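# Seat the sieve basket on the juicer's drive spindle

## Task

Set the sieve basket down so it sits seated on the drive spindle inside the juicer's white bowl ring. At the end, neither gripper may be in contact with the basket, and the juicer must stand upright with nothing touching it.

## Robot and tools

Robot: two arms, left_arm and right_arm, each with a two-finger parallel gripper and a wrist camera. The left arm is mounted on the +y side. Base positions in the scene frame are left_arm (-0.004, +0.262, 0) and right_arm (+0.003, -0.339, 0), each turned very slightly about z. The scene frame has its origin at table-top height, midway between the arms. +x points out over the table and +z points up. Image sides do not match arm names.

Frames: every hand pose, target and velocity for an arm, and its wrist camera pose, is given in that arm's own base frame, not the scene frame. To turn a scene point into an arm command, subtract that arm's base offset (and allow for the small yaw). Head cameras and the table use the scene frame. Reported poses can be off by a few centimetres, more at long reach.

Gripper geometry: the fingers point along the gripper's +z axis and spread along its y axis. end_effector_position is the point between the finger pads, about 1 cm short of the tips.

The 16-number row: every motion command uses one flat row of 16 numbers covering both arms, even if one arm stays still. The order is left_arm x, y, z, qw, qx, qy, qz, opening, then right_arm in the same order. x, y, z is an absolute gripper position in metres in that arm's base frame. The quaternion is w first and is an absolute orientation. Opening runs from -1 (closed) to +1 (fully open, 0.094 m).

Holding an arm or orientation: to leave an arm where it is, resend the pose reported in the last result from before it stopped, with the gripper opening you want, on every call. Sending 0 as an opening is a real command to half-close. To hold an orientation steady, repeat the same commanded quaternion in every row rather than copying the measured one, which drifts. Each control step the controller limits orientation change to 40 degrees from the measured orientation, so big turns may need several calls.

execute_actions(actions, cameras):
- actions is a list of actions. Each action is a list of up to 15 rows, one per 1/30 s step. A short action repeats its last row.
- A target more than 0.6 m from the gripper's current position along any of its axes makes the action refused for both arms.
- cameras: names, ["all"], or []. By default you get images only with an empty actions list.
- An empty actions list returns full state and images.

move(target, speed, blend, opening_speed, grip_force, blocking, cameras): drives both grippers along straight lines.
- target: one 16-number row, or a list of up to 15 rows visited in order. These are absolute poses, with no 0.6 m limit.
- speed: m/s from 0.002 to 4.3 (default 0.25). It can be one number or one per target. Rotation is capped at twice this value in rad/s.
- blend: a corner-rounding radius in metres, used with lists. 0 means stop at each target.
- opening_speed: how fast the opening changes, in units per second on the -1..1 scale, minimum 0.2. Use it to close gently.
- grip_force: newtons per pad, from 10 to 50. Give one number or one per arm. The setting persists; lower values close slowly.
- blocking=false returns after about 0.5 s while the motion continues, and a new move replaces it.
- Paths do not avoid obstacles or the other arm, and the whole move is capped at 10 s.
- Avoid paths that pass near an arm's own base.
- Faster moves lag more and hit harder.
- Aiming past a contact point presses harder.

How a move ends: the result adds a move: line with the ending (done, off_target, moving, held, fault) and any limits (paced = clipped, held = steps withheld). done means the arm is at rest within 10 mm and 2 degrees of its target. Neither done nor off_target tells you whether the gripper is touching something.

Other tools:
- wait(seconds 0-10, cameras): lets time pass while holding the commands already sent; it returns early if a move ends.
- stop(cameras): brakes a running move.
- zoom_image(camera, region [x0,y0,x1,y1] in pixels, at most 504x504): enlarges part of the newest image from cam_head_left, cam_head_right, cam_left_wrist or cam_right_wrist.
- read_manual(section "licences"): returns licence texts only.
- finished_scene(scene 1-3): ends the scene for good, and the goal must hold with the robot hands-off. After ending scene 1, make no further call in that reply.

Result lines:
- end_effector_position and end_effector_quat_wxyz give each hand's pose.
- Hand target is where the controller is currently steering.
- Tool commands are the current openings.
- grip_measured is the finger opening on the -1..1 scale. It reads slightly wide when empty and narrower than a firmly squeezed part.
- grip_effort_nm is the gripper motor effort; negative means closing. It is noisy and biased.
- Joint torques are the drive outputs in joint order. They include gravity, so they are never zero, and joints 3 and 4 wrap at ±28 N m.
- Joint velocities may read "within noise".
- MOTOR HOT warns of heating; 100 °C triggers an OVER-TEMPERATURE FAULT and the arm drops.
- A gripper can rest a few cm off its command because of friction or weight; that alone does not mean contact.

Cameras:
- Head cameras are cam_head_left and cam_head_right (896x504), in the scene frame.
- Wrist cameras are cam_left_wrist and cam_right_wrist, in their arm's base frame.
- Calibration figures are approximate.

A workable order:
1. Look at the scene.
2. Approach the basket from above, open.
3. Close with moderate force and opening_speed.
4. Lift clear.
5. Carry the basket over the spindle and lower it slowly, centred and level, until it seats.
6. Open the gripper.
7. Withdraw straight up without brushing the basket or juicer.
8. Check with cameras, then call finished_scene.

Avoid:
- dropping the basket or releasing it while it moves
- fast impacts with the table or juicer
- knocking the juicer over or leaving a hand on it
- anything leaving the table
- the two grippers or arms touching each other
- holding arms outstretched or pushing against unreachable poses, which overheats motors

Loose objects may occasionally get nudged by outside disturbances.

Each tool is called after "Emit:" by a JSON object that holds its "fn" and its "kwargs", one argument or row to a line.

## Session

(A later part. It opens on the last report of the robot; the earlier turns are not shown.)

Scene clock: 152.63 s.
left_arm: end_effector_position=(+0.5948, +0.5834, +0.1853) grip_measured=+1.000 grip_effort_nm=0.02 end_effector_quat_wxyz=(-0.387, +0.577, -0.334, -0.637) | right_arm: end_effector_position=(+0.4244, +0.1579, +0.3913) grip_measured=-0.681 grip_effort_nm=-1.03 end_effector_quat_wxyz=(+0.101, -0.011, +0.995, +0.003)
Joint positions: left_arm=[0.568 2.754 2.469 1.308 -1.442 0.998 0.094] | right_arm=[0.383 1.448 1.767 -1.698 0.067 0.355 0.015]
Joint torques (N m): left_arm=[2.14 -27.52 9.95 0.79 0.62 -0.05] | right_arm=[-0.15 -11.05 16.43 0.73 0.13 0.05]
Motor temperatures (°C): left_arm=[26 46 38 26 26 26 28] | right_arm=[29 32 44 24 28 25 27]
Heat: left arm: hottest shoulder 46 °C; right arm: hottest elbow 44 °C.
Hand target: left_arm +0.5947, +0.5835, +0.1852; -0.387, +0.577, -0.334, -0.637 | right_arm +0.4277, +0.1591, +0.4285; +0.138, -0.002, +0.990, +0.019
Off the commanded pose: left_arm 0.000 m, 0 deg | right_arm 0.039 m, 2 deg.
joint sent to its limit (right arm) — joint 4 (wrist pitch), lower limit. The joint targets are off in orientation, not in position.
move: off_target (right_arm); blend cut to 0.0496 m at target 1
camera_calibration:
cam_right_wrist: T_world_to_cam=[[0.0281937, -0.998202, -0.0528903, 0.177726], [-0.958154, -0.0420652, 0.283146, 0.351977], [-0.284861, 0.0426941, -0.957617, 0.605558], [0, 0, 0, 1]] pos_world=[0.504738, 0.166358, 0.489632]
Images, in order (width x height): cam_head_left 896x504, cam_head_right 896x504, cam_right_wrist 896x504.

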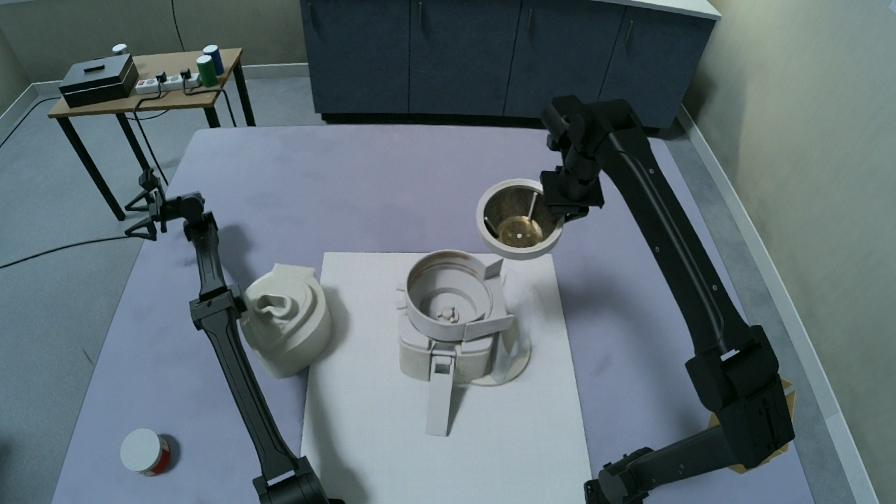

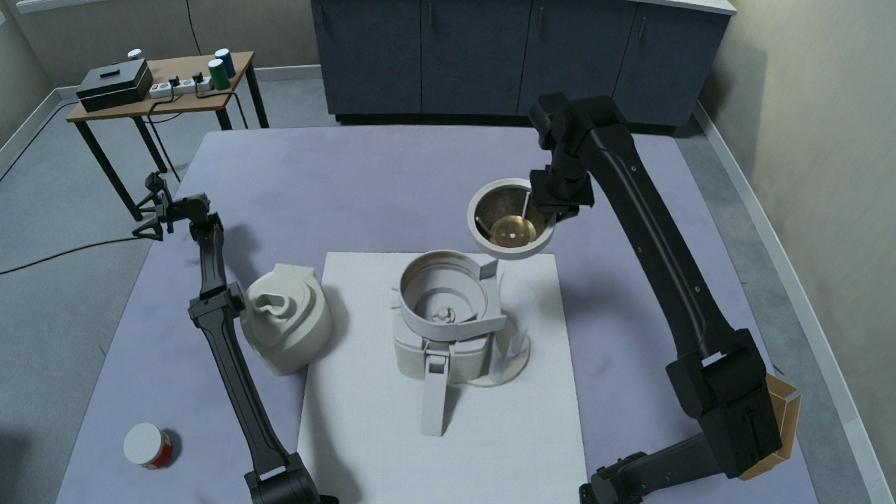

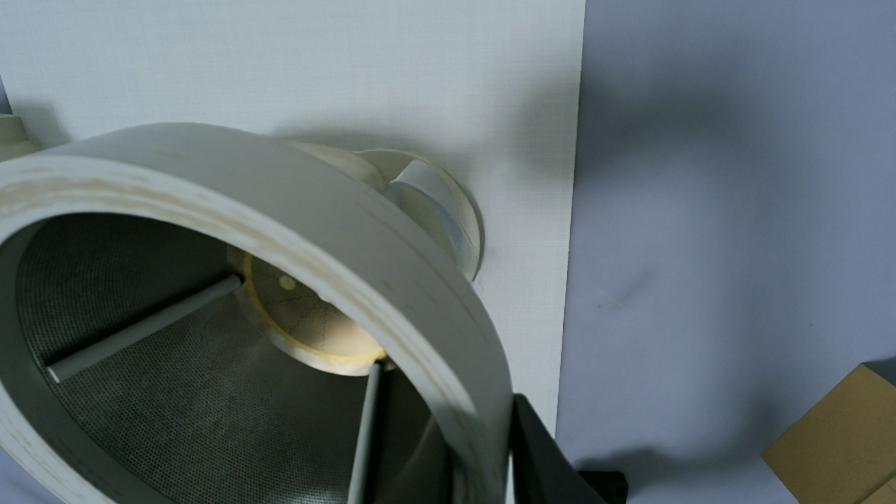

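Emit:
{"fn": "move", "kwargs": {
  "target": [0.5948,0.5834,0.1853,-0.387,0.577,-0.334,-0.637,1,0.382,0.272,0.43,0.1,0,0.995,0,-1],
  "speed": 0.2,
  "cameras": ["cam_head_left","cam_head_right","cam_right_wrist"]
}}

Emit:
{"fn": "zoom_image", "kwargs": {
  "camera": "cam_head_left",
  "region": [340, 180, 640, 400]
}}

Emit:
{"fn": "zoom_image", "kwargs": {
  "camera": "cam_head_right",
  "region": [340, 180, 640, 400]
}}

Scene clock: 172.13 s.
left_arm: end_effector_position=(+0.5948, +0.5834, +0.1853) grip_measured=+1.000 grip_effort_nm=0.02 end_effector_quat_wxyz=(-0.387, +0.577, -0.334, -0.637) | right_arm: end_effector_position=(+0.3759, +0.2663, +0.3940) grip_measured=-0.681 grip_effort_nm=-1.03 end_effector_quat_wxyz=(+0.115, -0.013, +0.993, +0.010)
Joint positions: left_arm=[0.568 2.754 2.469 1.308 -1.442 0.998 0.094] | right_arm=[0.664 1.467 1.791 -1.699 0.123 0.626 0.015]
Joint torques (N m): left_arm=[1.32 -26.4 9.76 0.76 0.65 -0.11] | right_arm=[-0.97 -10.87 16.47 0.81 0.19 0.1]
Motor temperatures (°C): left_arm=[26 47 38 26 26 26 28] | right_arm=[29 33 51 24 28 25 27]
Heat: left arm: hottest shoulder 47 °C; right arm: hottest elbow 51 °C.
Hand target: left_arm +0.5947, +0.5835, +0.1852; -0.387, +0.577, -0.334, -0.637 | right_arm +0.3801, +0.2705, +0.4286; +0.145, -0.004, +0.989, +0.033
Off the commanded pose: left_arm 0.000 m, 0 deg | right_arm 0.037 m, 3 deg.
joint sent to its limit (right arm) — joint 4 (wrist pitch), lower limit. The joint targets are off in orientation, not in position.
move: off_target (right_arm)
camera_calibration:
cam_right_wrist: T_world_to_cam=[[0.0347961, -0.997292, -0.0647887, 0.289376], [-0.965316, -0.0503235, 0.256187, 0.324703], [-0.258753, 0.0536273, -0.964454, 0.579738], [0, 0, 0, 1]] pos_world=[0.453381, 0.273843, 0.494694]
Images, in order (width x height): cam_head_left 896x504, cam_head_right 896x504, cam_right_wrist 896x504.

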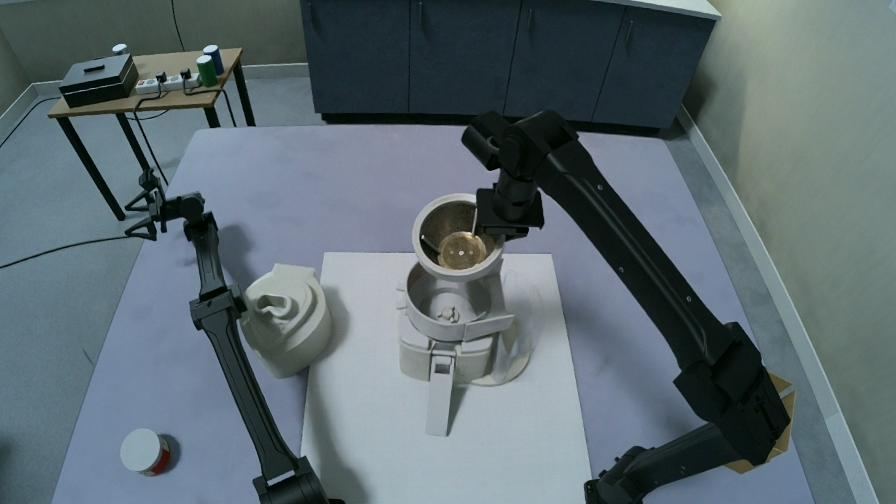

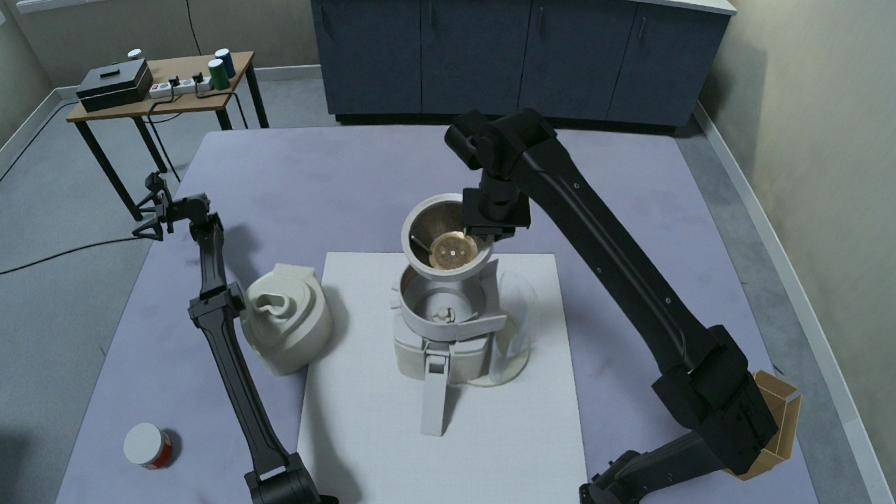

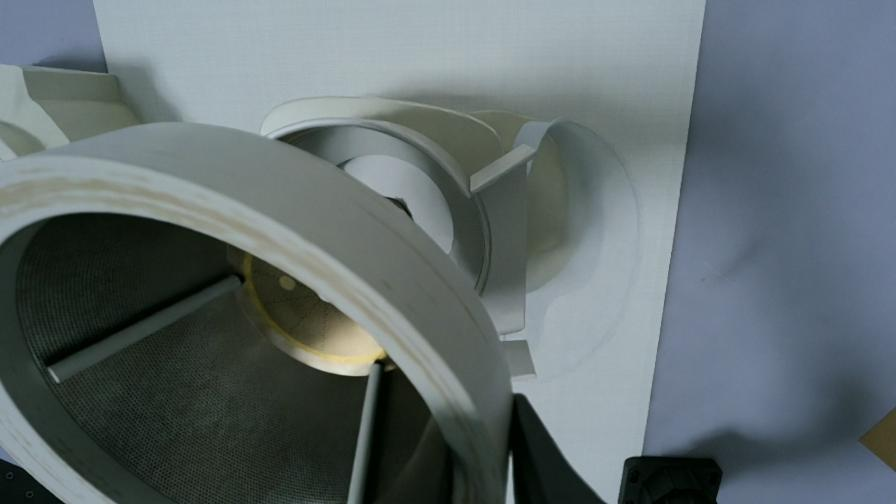

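Scaled by 1.680 from the camera's 896x504 image, which has a finer 1280x720 frame.

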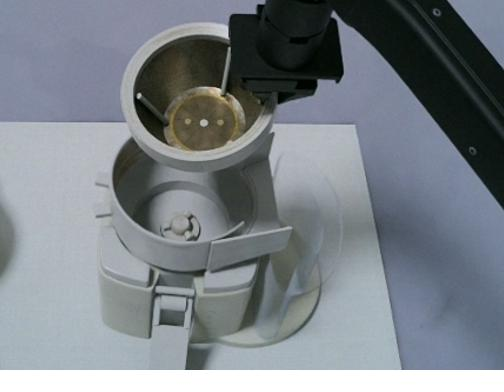

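Scaled by 1.680 from the camera's 896x504 image, which has a finer 1280x720 frame.

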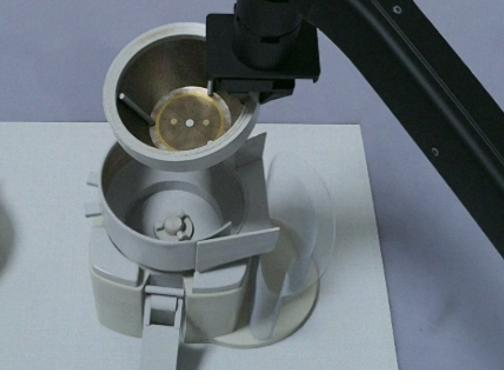

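Emit:
{"fn": "move", "kwargs": {
  "target": [0.5948,0.5834,0.1853,-0.387,0.577,-0.334,-0.637,1,0.387,0.279,0.36,0,0,1,0,-1],
  "speed": 0.15,
  "cameras": ["cam_head_left","cam_head_right","cam_right_wrist"]
}}

Emit:
{"fn": "zoom_image", "kwargs": {
  "camera": "cam_head_left",
  "region": [340, 180, 640, 400]
}}

Emit:
{"fn": "zoom_image", "kwargs": {
  "camera": "cam_head_right",
  "region": [340, 180, 640, 400]
}}

Scene clock: 190.10 s.
left_arm: end_effector_position=(+0.5948, +0.5834, +0.1853) grip_measured=+1.000 grip_effort_nm=0.02 end_effector_quat_wxyz=(-0.387, +0.577, -0.334, -0.637) | right_arm: end_effector_position=(+0.3867, +0.2845, +0.3566) grip_measured=-0.681 grip_effort_nm=-1.03 end_effector_quat_wxyz=(+0.048, -0.005, +0.998, +0.032)
Joint positions: left_arm=[0.568 2.754 2.469 1.308 -1.442 0.998 0.094] | right_arm=[0.637 1.547 1.791 -1.699 0.005 0.627 0.015]
Joint torques (N m): left_arm=[1.85 -26.4 9.84 0.79 0.6 -0.01] | right_arm=[-1.67 -12.51 9.89 0.59 -0.1 -0.09]
Heat: left arm: hottest shoulder 48 °C; right arm: hottest elbow 49 °C.
Hand target: left_arm +0.5947, +0.5835, +0.1852; -0.387, +0.577, -0.334, -0.637 | right_arm +0.3869, +0.2790, +0.3593; +0.046, +0.000, +0.998, +0.033
Off the commanded pose: left_arm 0.000 m, 0 deg | right_arm 0.006 m, 7 deg.
joint sent to its limit (right arm) — joint 4 (wrist pitch), lower limit. The joint targets are off in orientation, not in position.
move: off_target (right_arm)
camera_calibration:
cam_right_wrist: T_world_to_cam=[[0.013781, -0.993569, -0.112382, 0.328773], [-0.922768, -0.055925, 0.381276, 0.286143], [-0.385109, 0.0984486, -0.917605, 0.564804], [0, 0, 0, 1]] pos_world=[0.477024, 0.287058, 0.446116]
Images, in order (width x height): cam_head_left 896x504, cam_head_right 896x504, cam_right_wrist 896x504.

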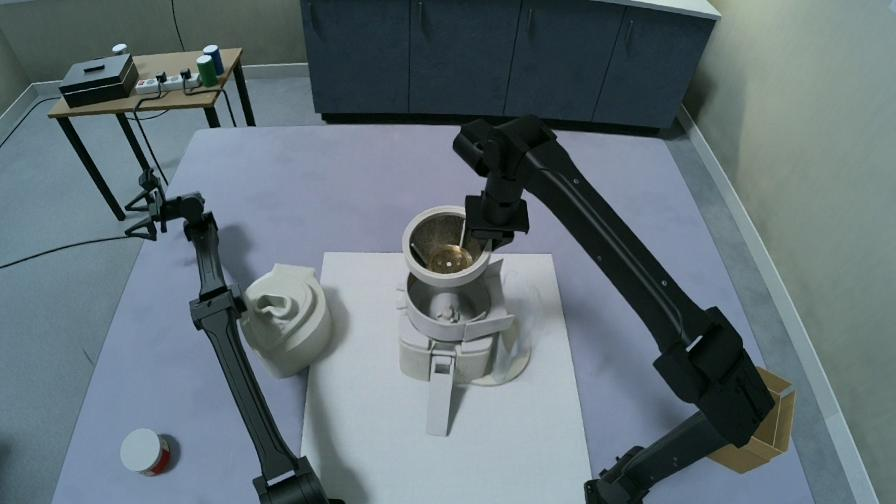

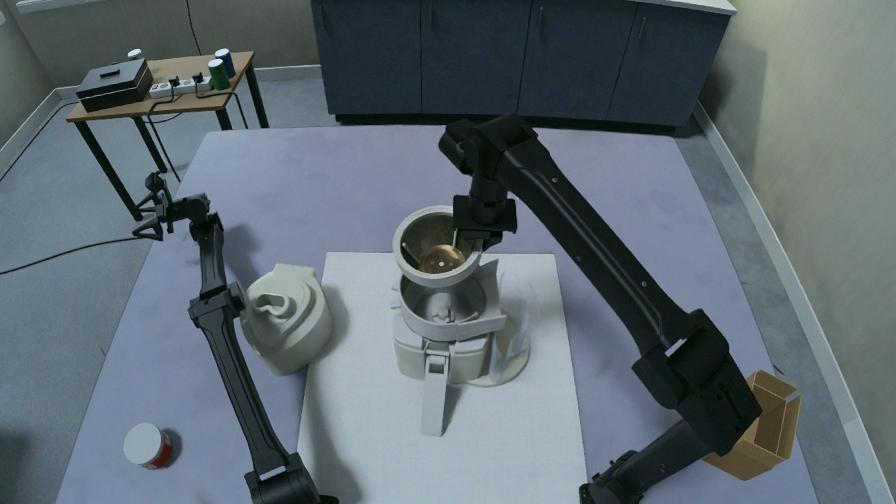

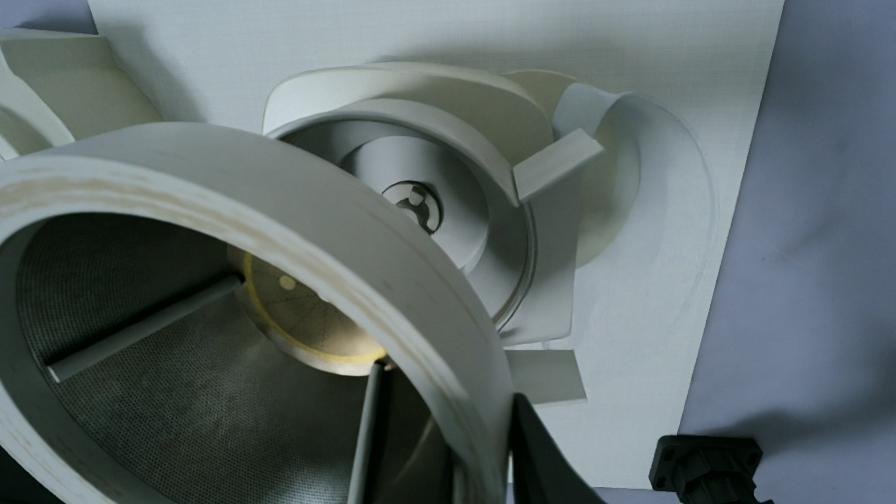

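Scaled by 1.680 from the camera's 896x504 image, which has a finer 1280x720 frame.

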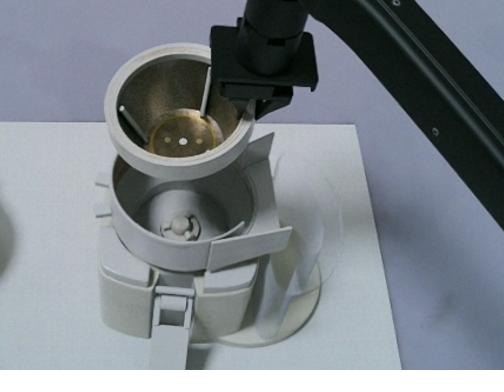

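Scaled by 1.680 from the camera's 896x504 image, which has a finer 1280x720 frame.

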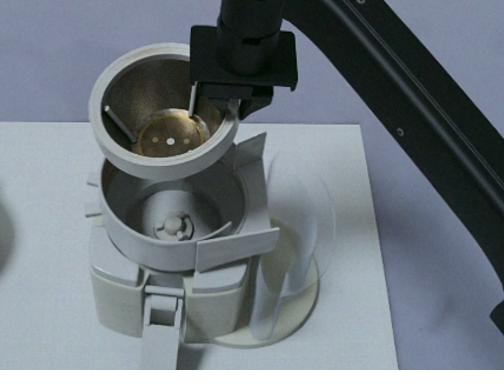

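Emit:
{"fn": "move", "kwargs": {
  "target": [0.5948,0.5834,0.1853,-0.387,0.577,-0.334,-0.637,1,0.384,0.278,0.29,0,0,1,0,-1],
  "speed": 0.12,
  "cameras": ["cam_head_left","cam_head_right","cam_right_wrist"]
}}

Emit:
{"fn": "zoom_image", "kwargs": {
  "camera": "cam_head_left",
  "region": [340, 180, 640, 400]
}}

Emit:
{"fn": "zoom_image", "kwargs": {
  "camera": "cam_head_right",
  "region": [340, 180, 640, 400]
}}

Scene clock: 198.03 s.
left_arm: end_effector_position=(+0.5948, +0.5834, +0.1853) grip_measured=+1.000 grip_effort_nm=0.02 end_effector_quat_wxyz=(-0.387, +0.577, -0.334, -0.637) | right_arm: end_effector_position=(+0.3797, +0.2799, +0.2887) grip_measured=-0.681 grip_effort_nm=-1.03 end_effector_quat_wxyz=(-0.008, -0.005, +1.000, -0.007)
Joint positions: left_arm=[0.568 2.754 2.469 1.308 -1.442 0.998 0.094] | right_arm=[0.637 1.587 1.662 -1.666 0.002 0.627 0.015]
Joint torques (N m): left_arm=[1.96 -27.22 10.09 0.55 0.62 0.01] | right_arm=[-1.44 -13.04 9.46 1.42 0.01 -0.08]
Heat: left arm: hottest shoulder 48 °C; right arm: hottest elbow 48 °C.
Hand target: left_arm +0.5947, +0.5835, +0.1852; -0.387, +0.577, -0.334, -0.637 | right_arm +0.3839, +0.2780, +0.2901; +0.000, +0.000, +1.000, +0.000
Off the commanded pose: left_arm 0.000 m, 0 deg | right_arm 0.005 m, 1 deg.
move: done
camera_calibration:
cam_right_wrist: T_world_to_cam=[[0.00573331, -0.999359, -0.0353236, 0.299211], [-0.874673, -0.0221329, 0.484207, 0.247868], [-0.484679, 0.0281205, -0.87424, 0.545303], [0, 0, 0, 1]] pos_world=[0.479385, 0.289171, 0.367275]
Images, in order (width x height): cam_head_left 896x504, cam_head_right 896x504, cam_right_wrist 896x504.

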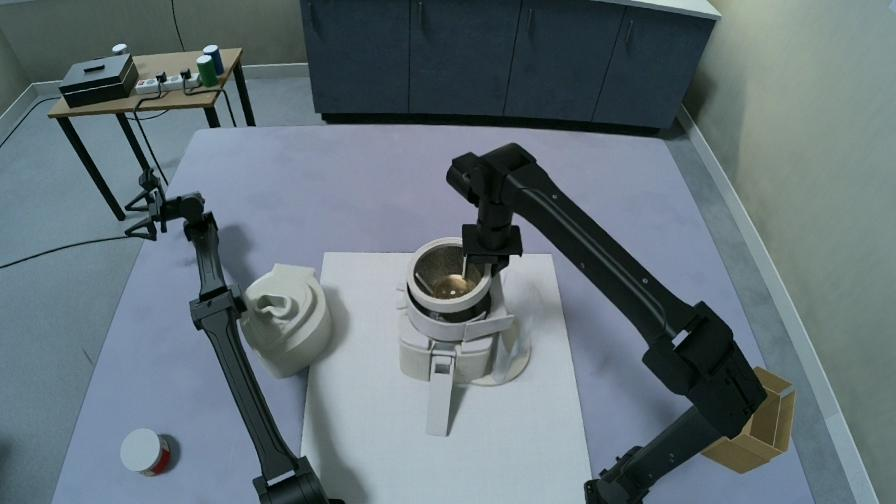

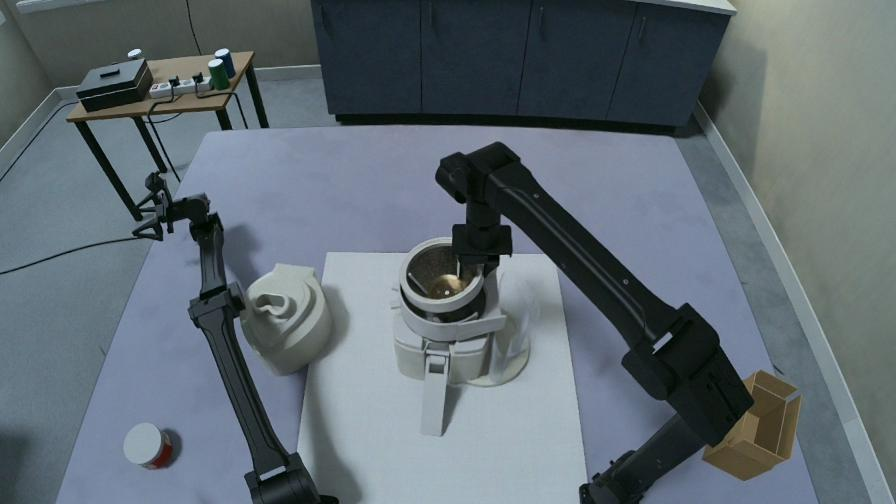

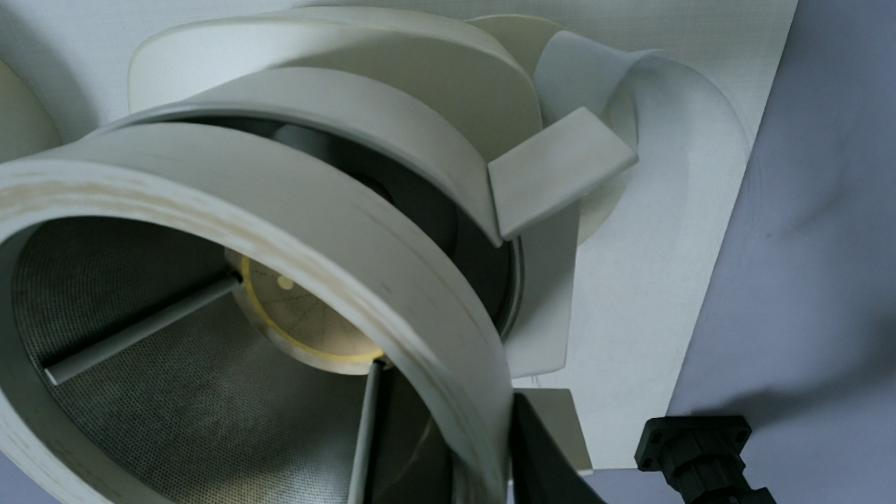

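Scaled by 1.680 from the camera's 896x504 image, which has a finer 1280x720 frame.

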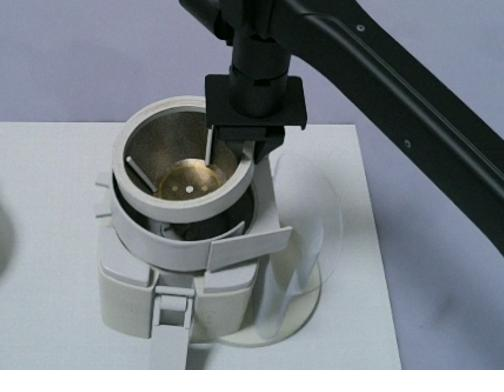

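Scaled by 1.680 from the camera's 896x504 image, which has a finer 1280x720 frame.

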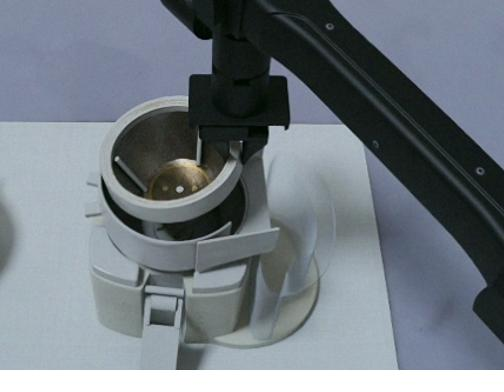

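Emit:
{"fn": "move", "kwargs": {
  "target": [0.5948,0.5834,0.1853,-0.387,0.577,-0.334,-0.637,1,0.387,0.276,0.25,0,0,0.9994,0.0349,-1],
  "speed": 0.08,
  "cameras": ["cam_head_left","cam_head_right","cam_right_wrist"]
}}

Emit:
{"fn": "zoom_image", "kwargs": {
  "camera": "cam_head_left",
  "region": [380, 200, 530, 350]
}}

Emit:
{"fn": "zoom_image", "kwargs": {
  "camera": "cam_head_right",
  "region": [380, 200, 530, 350]
}}

Scene clock: 210.67 s.
left_arm: end_effector_position=(+0.5948, +0.5834, +0.1853) grip_measured=+1.000 grip_effort_nm=0.02 end_effector_quat_wxyz=(-0.387, +0.577, -0.334, -0.637) | right_arm: end_effector_position=(+0.3826, +0.2781, +0.2634) grip_measured=-0.681 grip_effort_nm=-1.03 end_effector_quat_wxyz=(+0.003, -0.006, +0.999, +0.039)
Joint positions: left_arm=[0.568 2.754 2.469 1.308 -1.442 0.998 0.094] | right_arm=[0.607 1.542 1.542 -1.522 -0.06 0.596 0.015]
Joint torques (N m): left_arm=[2.2 -26.93 9.98 0.4 0.62 -0.07] | right_arm=[-1.49 -11.22 7.98 1.76 0.11 -0.04]
Motor temperatures (°C): left_arm=[26 48 39 26 26 26 27] | right_arm=[29 34 46 24 27 25 27]
Heat: left arm: hottest shoulder 48 °C; right arm: hottest elbow 46 °C.
Hand target: left_arm +0.5947, +0.5835, +0.1852; -0.387, +0.577, -0.334, -0.637 | right_arm +0.3868, +0.2758, +0.2502; +0.000, +0.000, +0.999, +0.035
Off the commanded pose: left_arm 0.000 m, 0 deg | right_arm 0.014 m, 1 deg.
move: off_target (right_arm)
camera_calibration:
cam_right_wrist: T_world_to_cam=[[0.00941193, -0.992041, -0.125566, 0.31674], [-0.884289, -0.0668824, 0.462125, 0.284619], [-0.466845, 0.106687, -0.87788, 0.49684], [0, 0, 0, 1]] pos_world=[0.480651, 0.280248, 0.344408]
Images, in order (width x height): cam_head_left 896x504, cam_head_right 896x504, cam_right_wrist 896x504.

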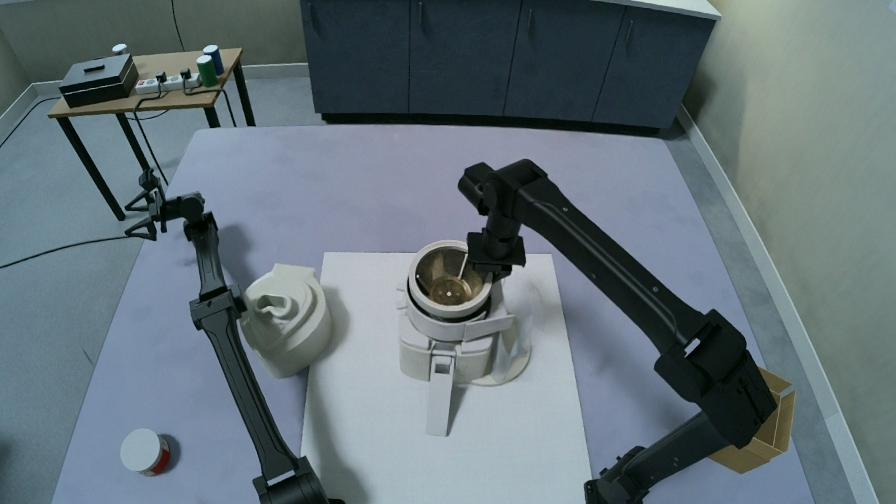

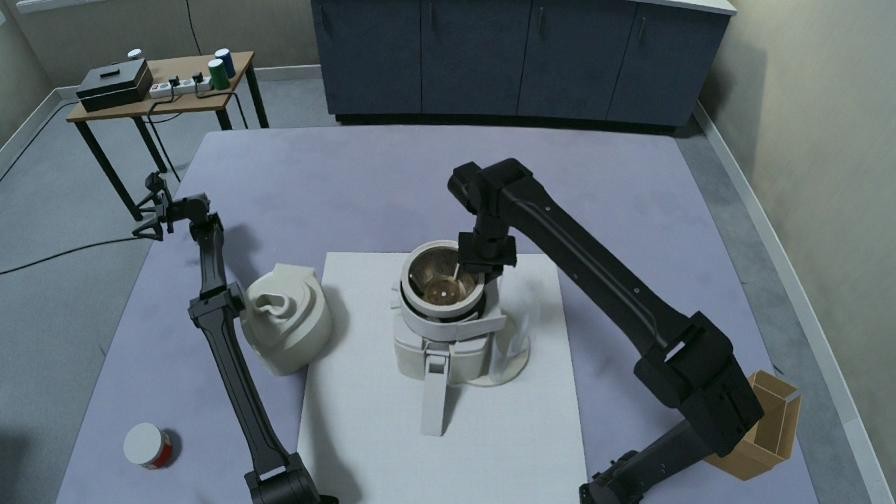

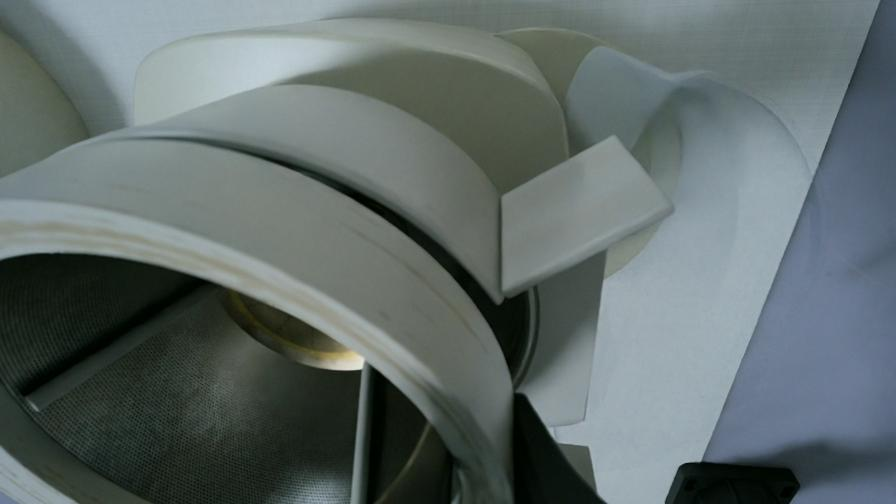

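Scaled by 3.360 from the camera's 896x504 image, which has a finer 1280x720 frame.

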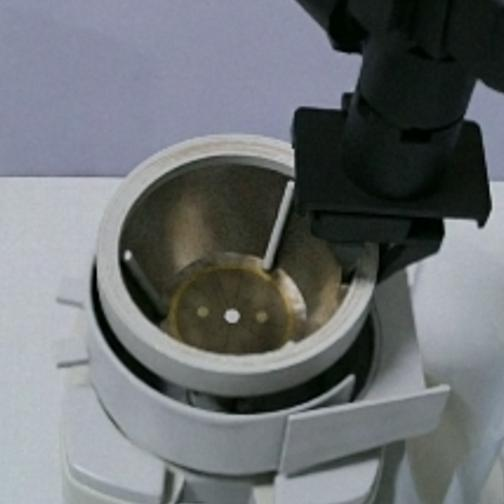

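Scaled by 3.360 from the camera's 896x504 image, which has a finer 1280x720 frame.

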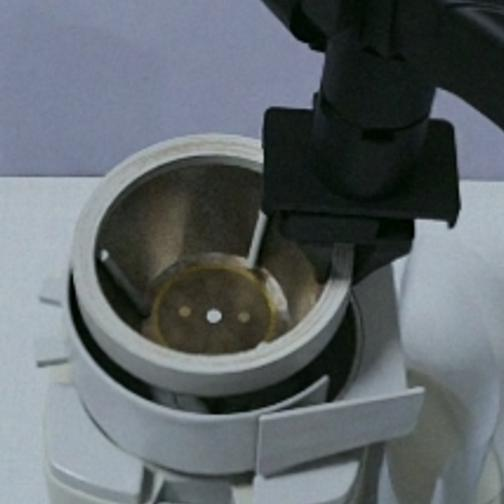

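Emit:
{"fn": "move", "kwargs": {
  "target": [0.5948,0.5834,0.1853,-0.387,0.577,-0.334,-0.637,1,0.3865,0.274,0.225,0,0,0.9994,0.0349,-1],
  "speed": 0.05,
  "cameras": ["cam_head_left","cam_head_right","cam_right_wrist"]
}}

Emit:
{"fn": "zoom_image", "kwargs": {
  "camera": "cam_head_left",
  "region": [380, 200, 530, 350]
}}

Emit:
{"fn": "zoom_image", "kwargs": {
  "camera": "cam_head_right",
  "region": [380, 200, 530, 350]
}}

Scene clock: 225.37 s.
left_arm: end_effector_position=(+0.5948, +0.5834, +0.1853) grip_measured=+1.000 grip_effort_nm=0.02 end_effector_quat_wxyz=(-0.387, +0.577, -0.334, -0.637) | right_arm: end_effector_position=(+0.3794, +0.2764, +0.2284) grip_measured=-0.681 grip_effort_nm=-1.03 end_effector_quat_wxyz=(-0.007, -0.009, +0.999, +0.034)
Joint positions: left_arm=[0.568 2.754 2.469 1.308 -1.442 0.998 0.094] | right_arm=[0.607 1.551 1.46 -1.453 -0.063 0.589 0.015]
Joint torques (N m): left_arm=[1.79 -27.28 9.69 0.7 0.65 -0.03] | right_arm=[-1.61 -11.4 9.29 1.76 0.25 0.02]
Heat: left arm: hottest shoulder 49 °C; right arm: hottest elbow 45 °C.
Hand target: left_arm +0.5947, +0.5835, +0.1852; -0.387, +0.577, -0.334, -0.637 | right_arm +0.3864, +0.2739, +0.2251; +0.000, +0.000, +0.999, +0.035
Off the commanded pose: left_arm 0.000 m, 0 deg | right_arm 0.008 m, 1 deg.
move: done
camera_calibration:
cam_right_wrist: T_world_to_cam=[[0.0140604, -0.993185, -0.1157, 0.307015], [-0.874962, -0.0682294, 0.47936, 0.290755], [-0.483987, 0.0944933, -0.869958, 0.472909], [0, 0, 0, 1]] pos_world=[0.478964, 0.280074, 0.307557]
Images, in order (width x height): cam_head_left 896x504, cam_head_right 896x504, cam_right_wrist 896x504.

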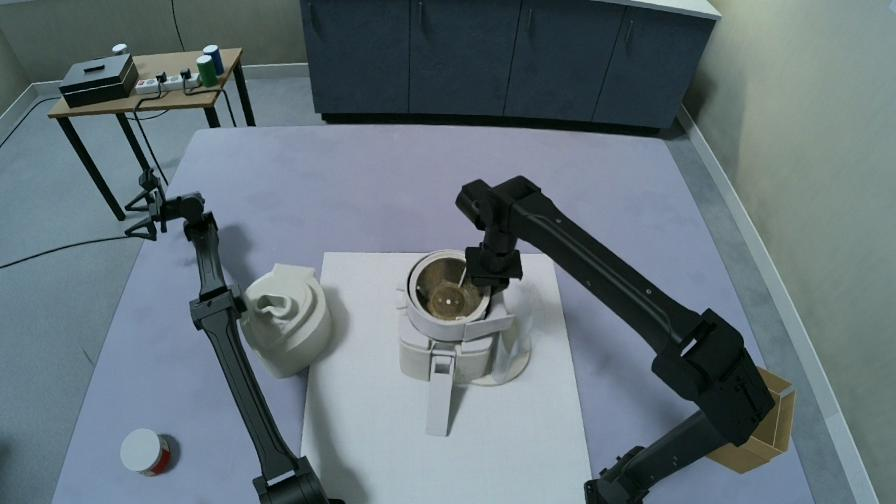

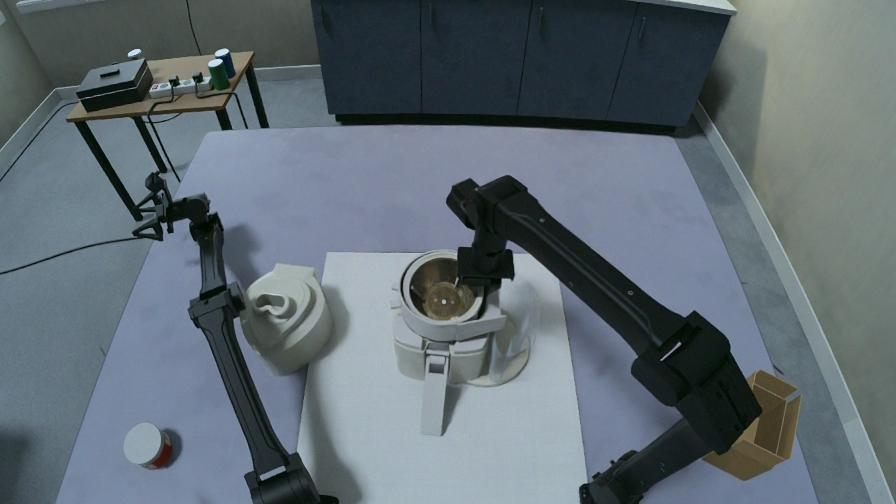

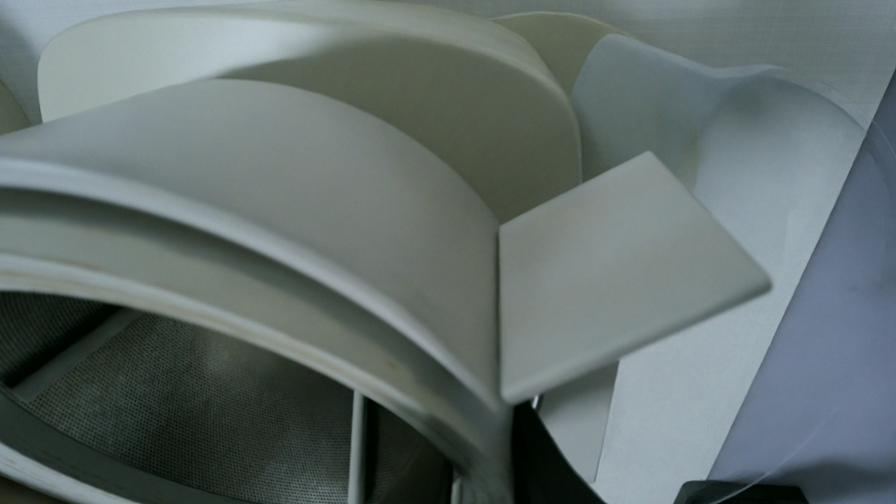

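Scaled by 3.360 from the camera's 896x504 image, which has a finer 1280x720 frame.

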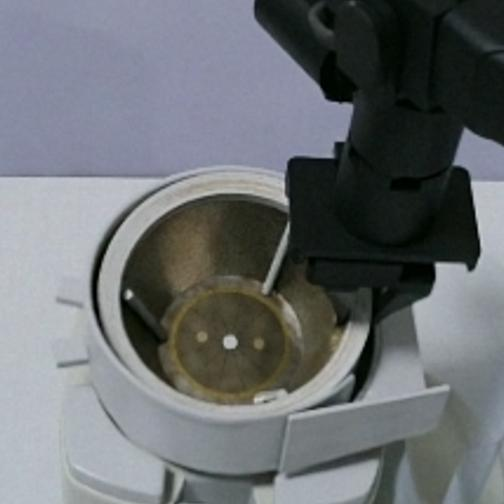

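Scaled by 3.360 from the camera's 896x504 image, which has a finer 1280x720 frame.

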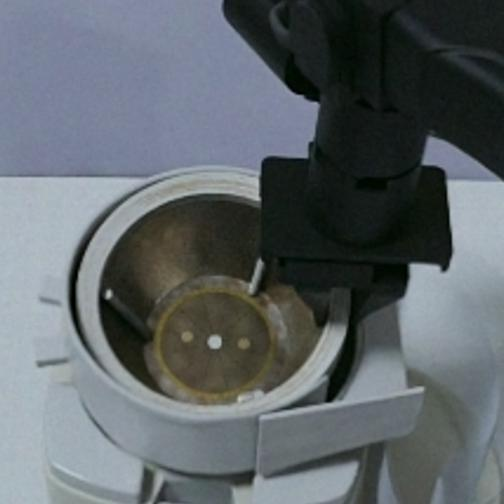

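Emit:
{"fn": "move", "kwargs": {
  "target": [0.5948,0.5834,0.1853,-0.387,0.577,-0.334,-0.637,1,0.388,0.274,0.205,0,0,0.9994,0.0349,-1],
  "speed": 0.05,
  "cameras": ["cam_head_left","cam_head_right","cam_right_wrist"]
}}

Emit:
{"fn": "zoom_image", "kwargs": {
  "camera": "cam_head_left",
  "region": [380, 200, 530, 350]
}}

Emit:
{"fn": "zoom_image", "kwargs": {
  "camera": "cam_head_right",
  "region": [380, 200, 530, 350]
}}

Scene clock: 233.37 s.
left_arm: end_effector_position=(+0.5948, +0.5834, +0.1853) grip_measured=+1.000 grip_effort_nm=0.02 end_effector_quat_wxyz=(-0.387, +0.577, -0.334, -0.637) | right_arm: end_effector_position=(+0.3801, +0.2759, +0.2262) grip_measured=-0.681 grip_effort_nm=-1.03 end_effector_quat_wxyz=(+0.003, -0.009, +0.999, +0.040)
Joint positions: left_arm=[0.568 2.754 2.469 1.308 -1.442 0.998 0.094] | right_arm=[0.606 1.538 1.439 -1.422 -0.062 0.589 0.015]
Joint torques (N m): left_arm=[1.49 -26.75 10.09 0.46 0.63 -0.05] | right_arm=[-1.61 -10.05 7.61 2.71 0.19 0.01]
Heat: left arm: hottest shoulder 49 °C; right arm: hottest elbow 43 °C.
Hand target: left_arm +0.5947, +0.5835, +0.1852; -0.387, +0.577, -0.334, -0.637 | right_arm +0.3872, +0.2735, +0.2054; +0.000, +0.000, +0.999, +0.035
Off the commanded pose: left_arm 0.000 m, 0 deg | right_arm 0.023 m, 1 deg.
move: off_target (right_arm)
camera_calibration:
cam_right_wrist: T_world_to_cam=[[0.0151809, -0.991694, -0.127718, 0.308119], [-0.884103, -0.072977, 0.461559, 0.301247], [-0.467046, 0.105909, -0.877868, 0.463514], [0, 0, 0, 1]] pos_world=[0.478138, 0.278454, 0.307213]
Images, in order (width x height): cam_head_left 896x504, cam_head_right 896x504, cam_right_wrist 896x504.

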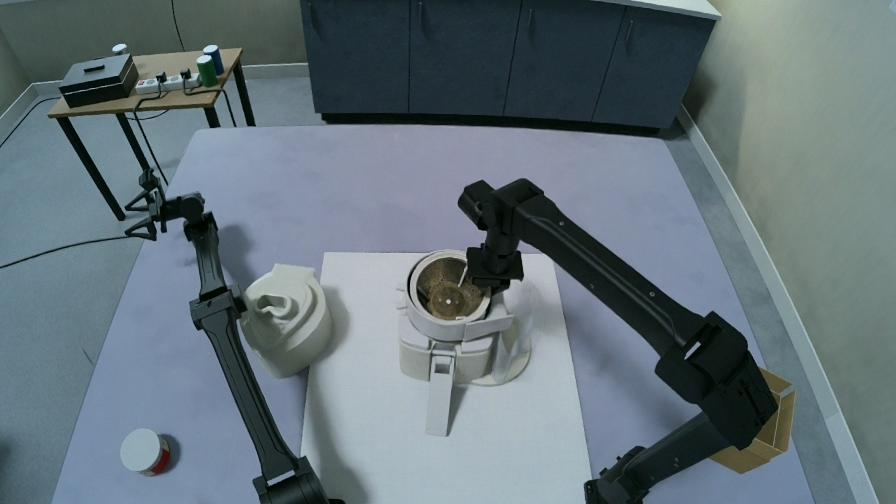

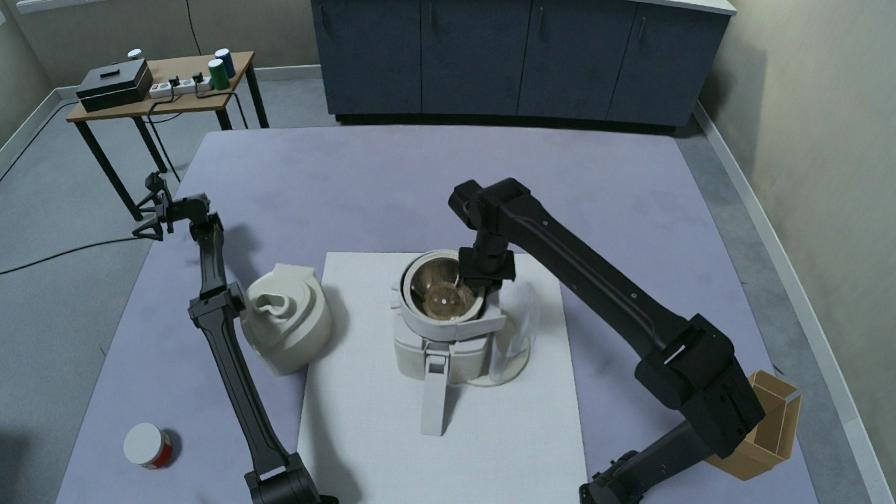

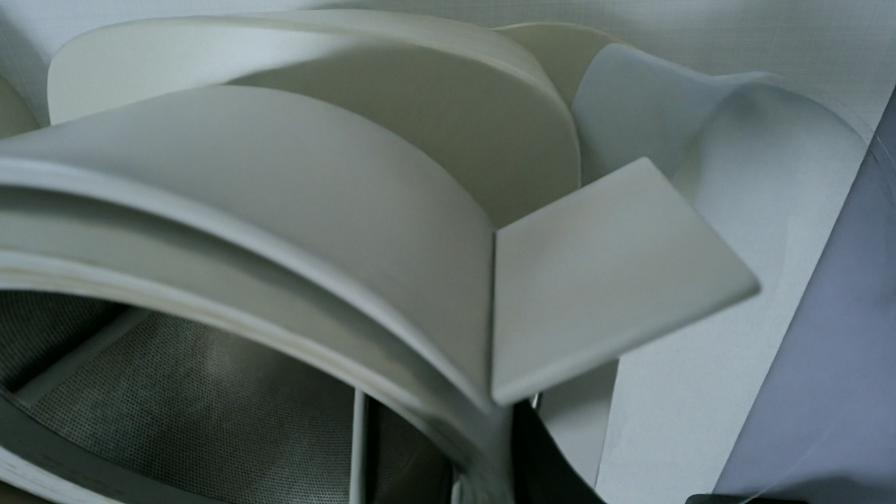

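Scaled by 3.360 from the camera's 896x504 image, which has a finer 1280x720 frame.

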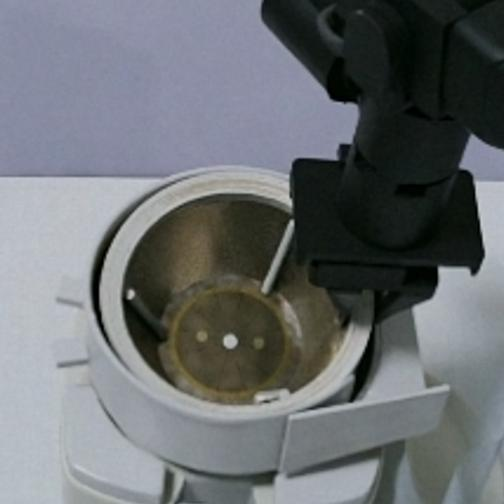

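Scaled by 3.360 from the camera's 896x504 image, which has a finer 1280x720 frame.

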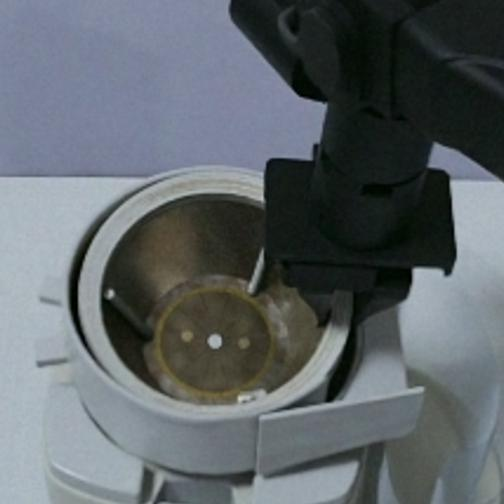

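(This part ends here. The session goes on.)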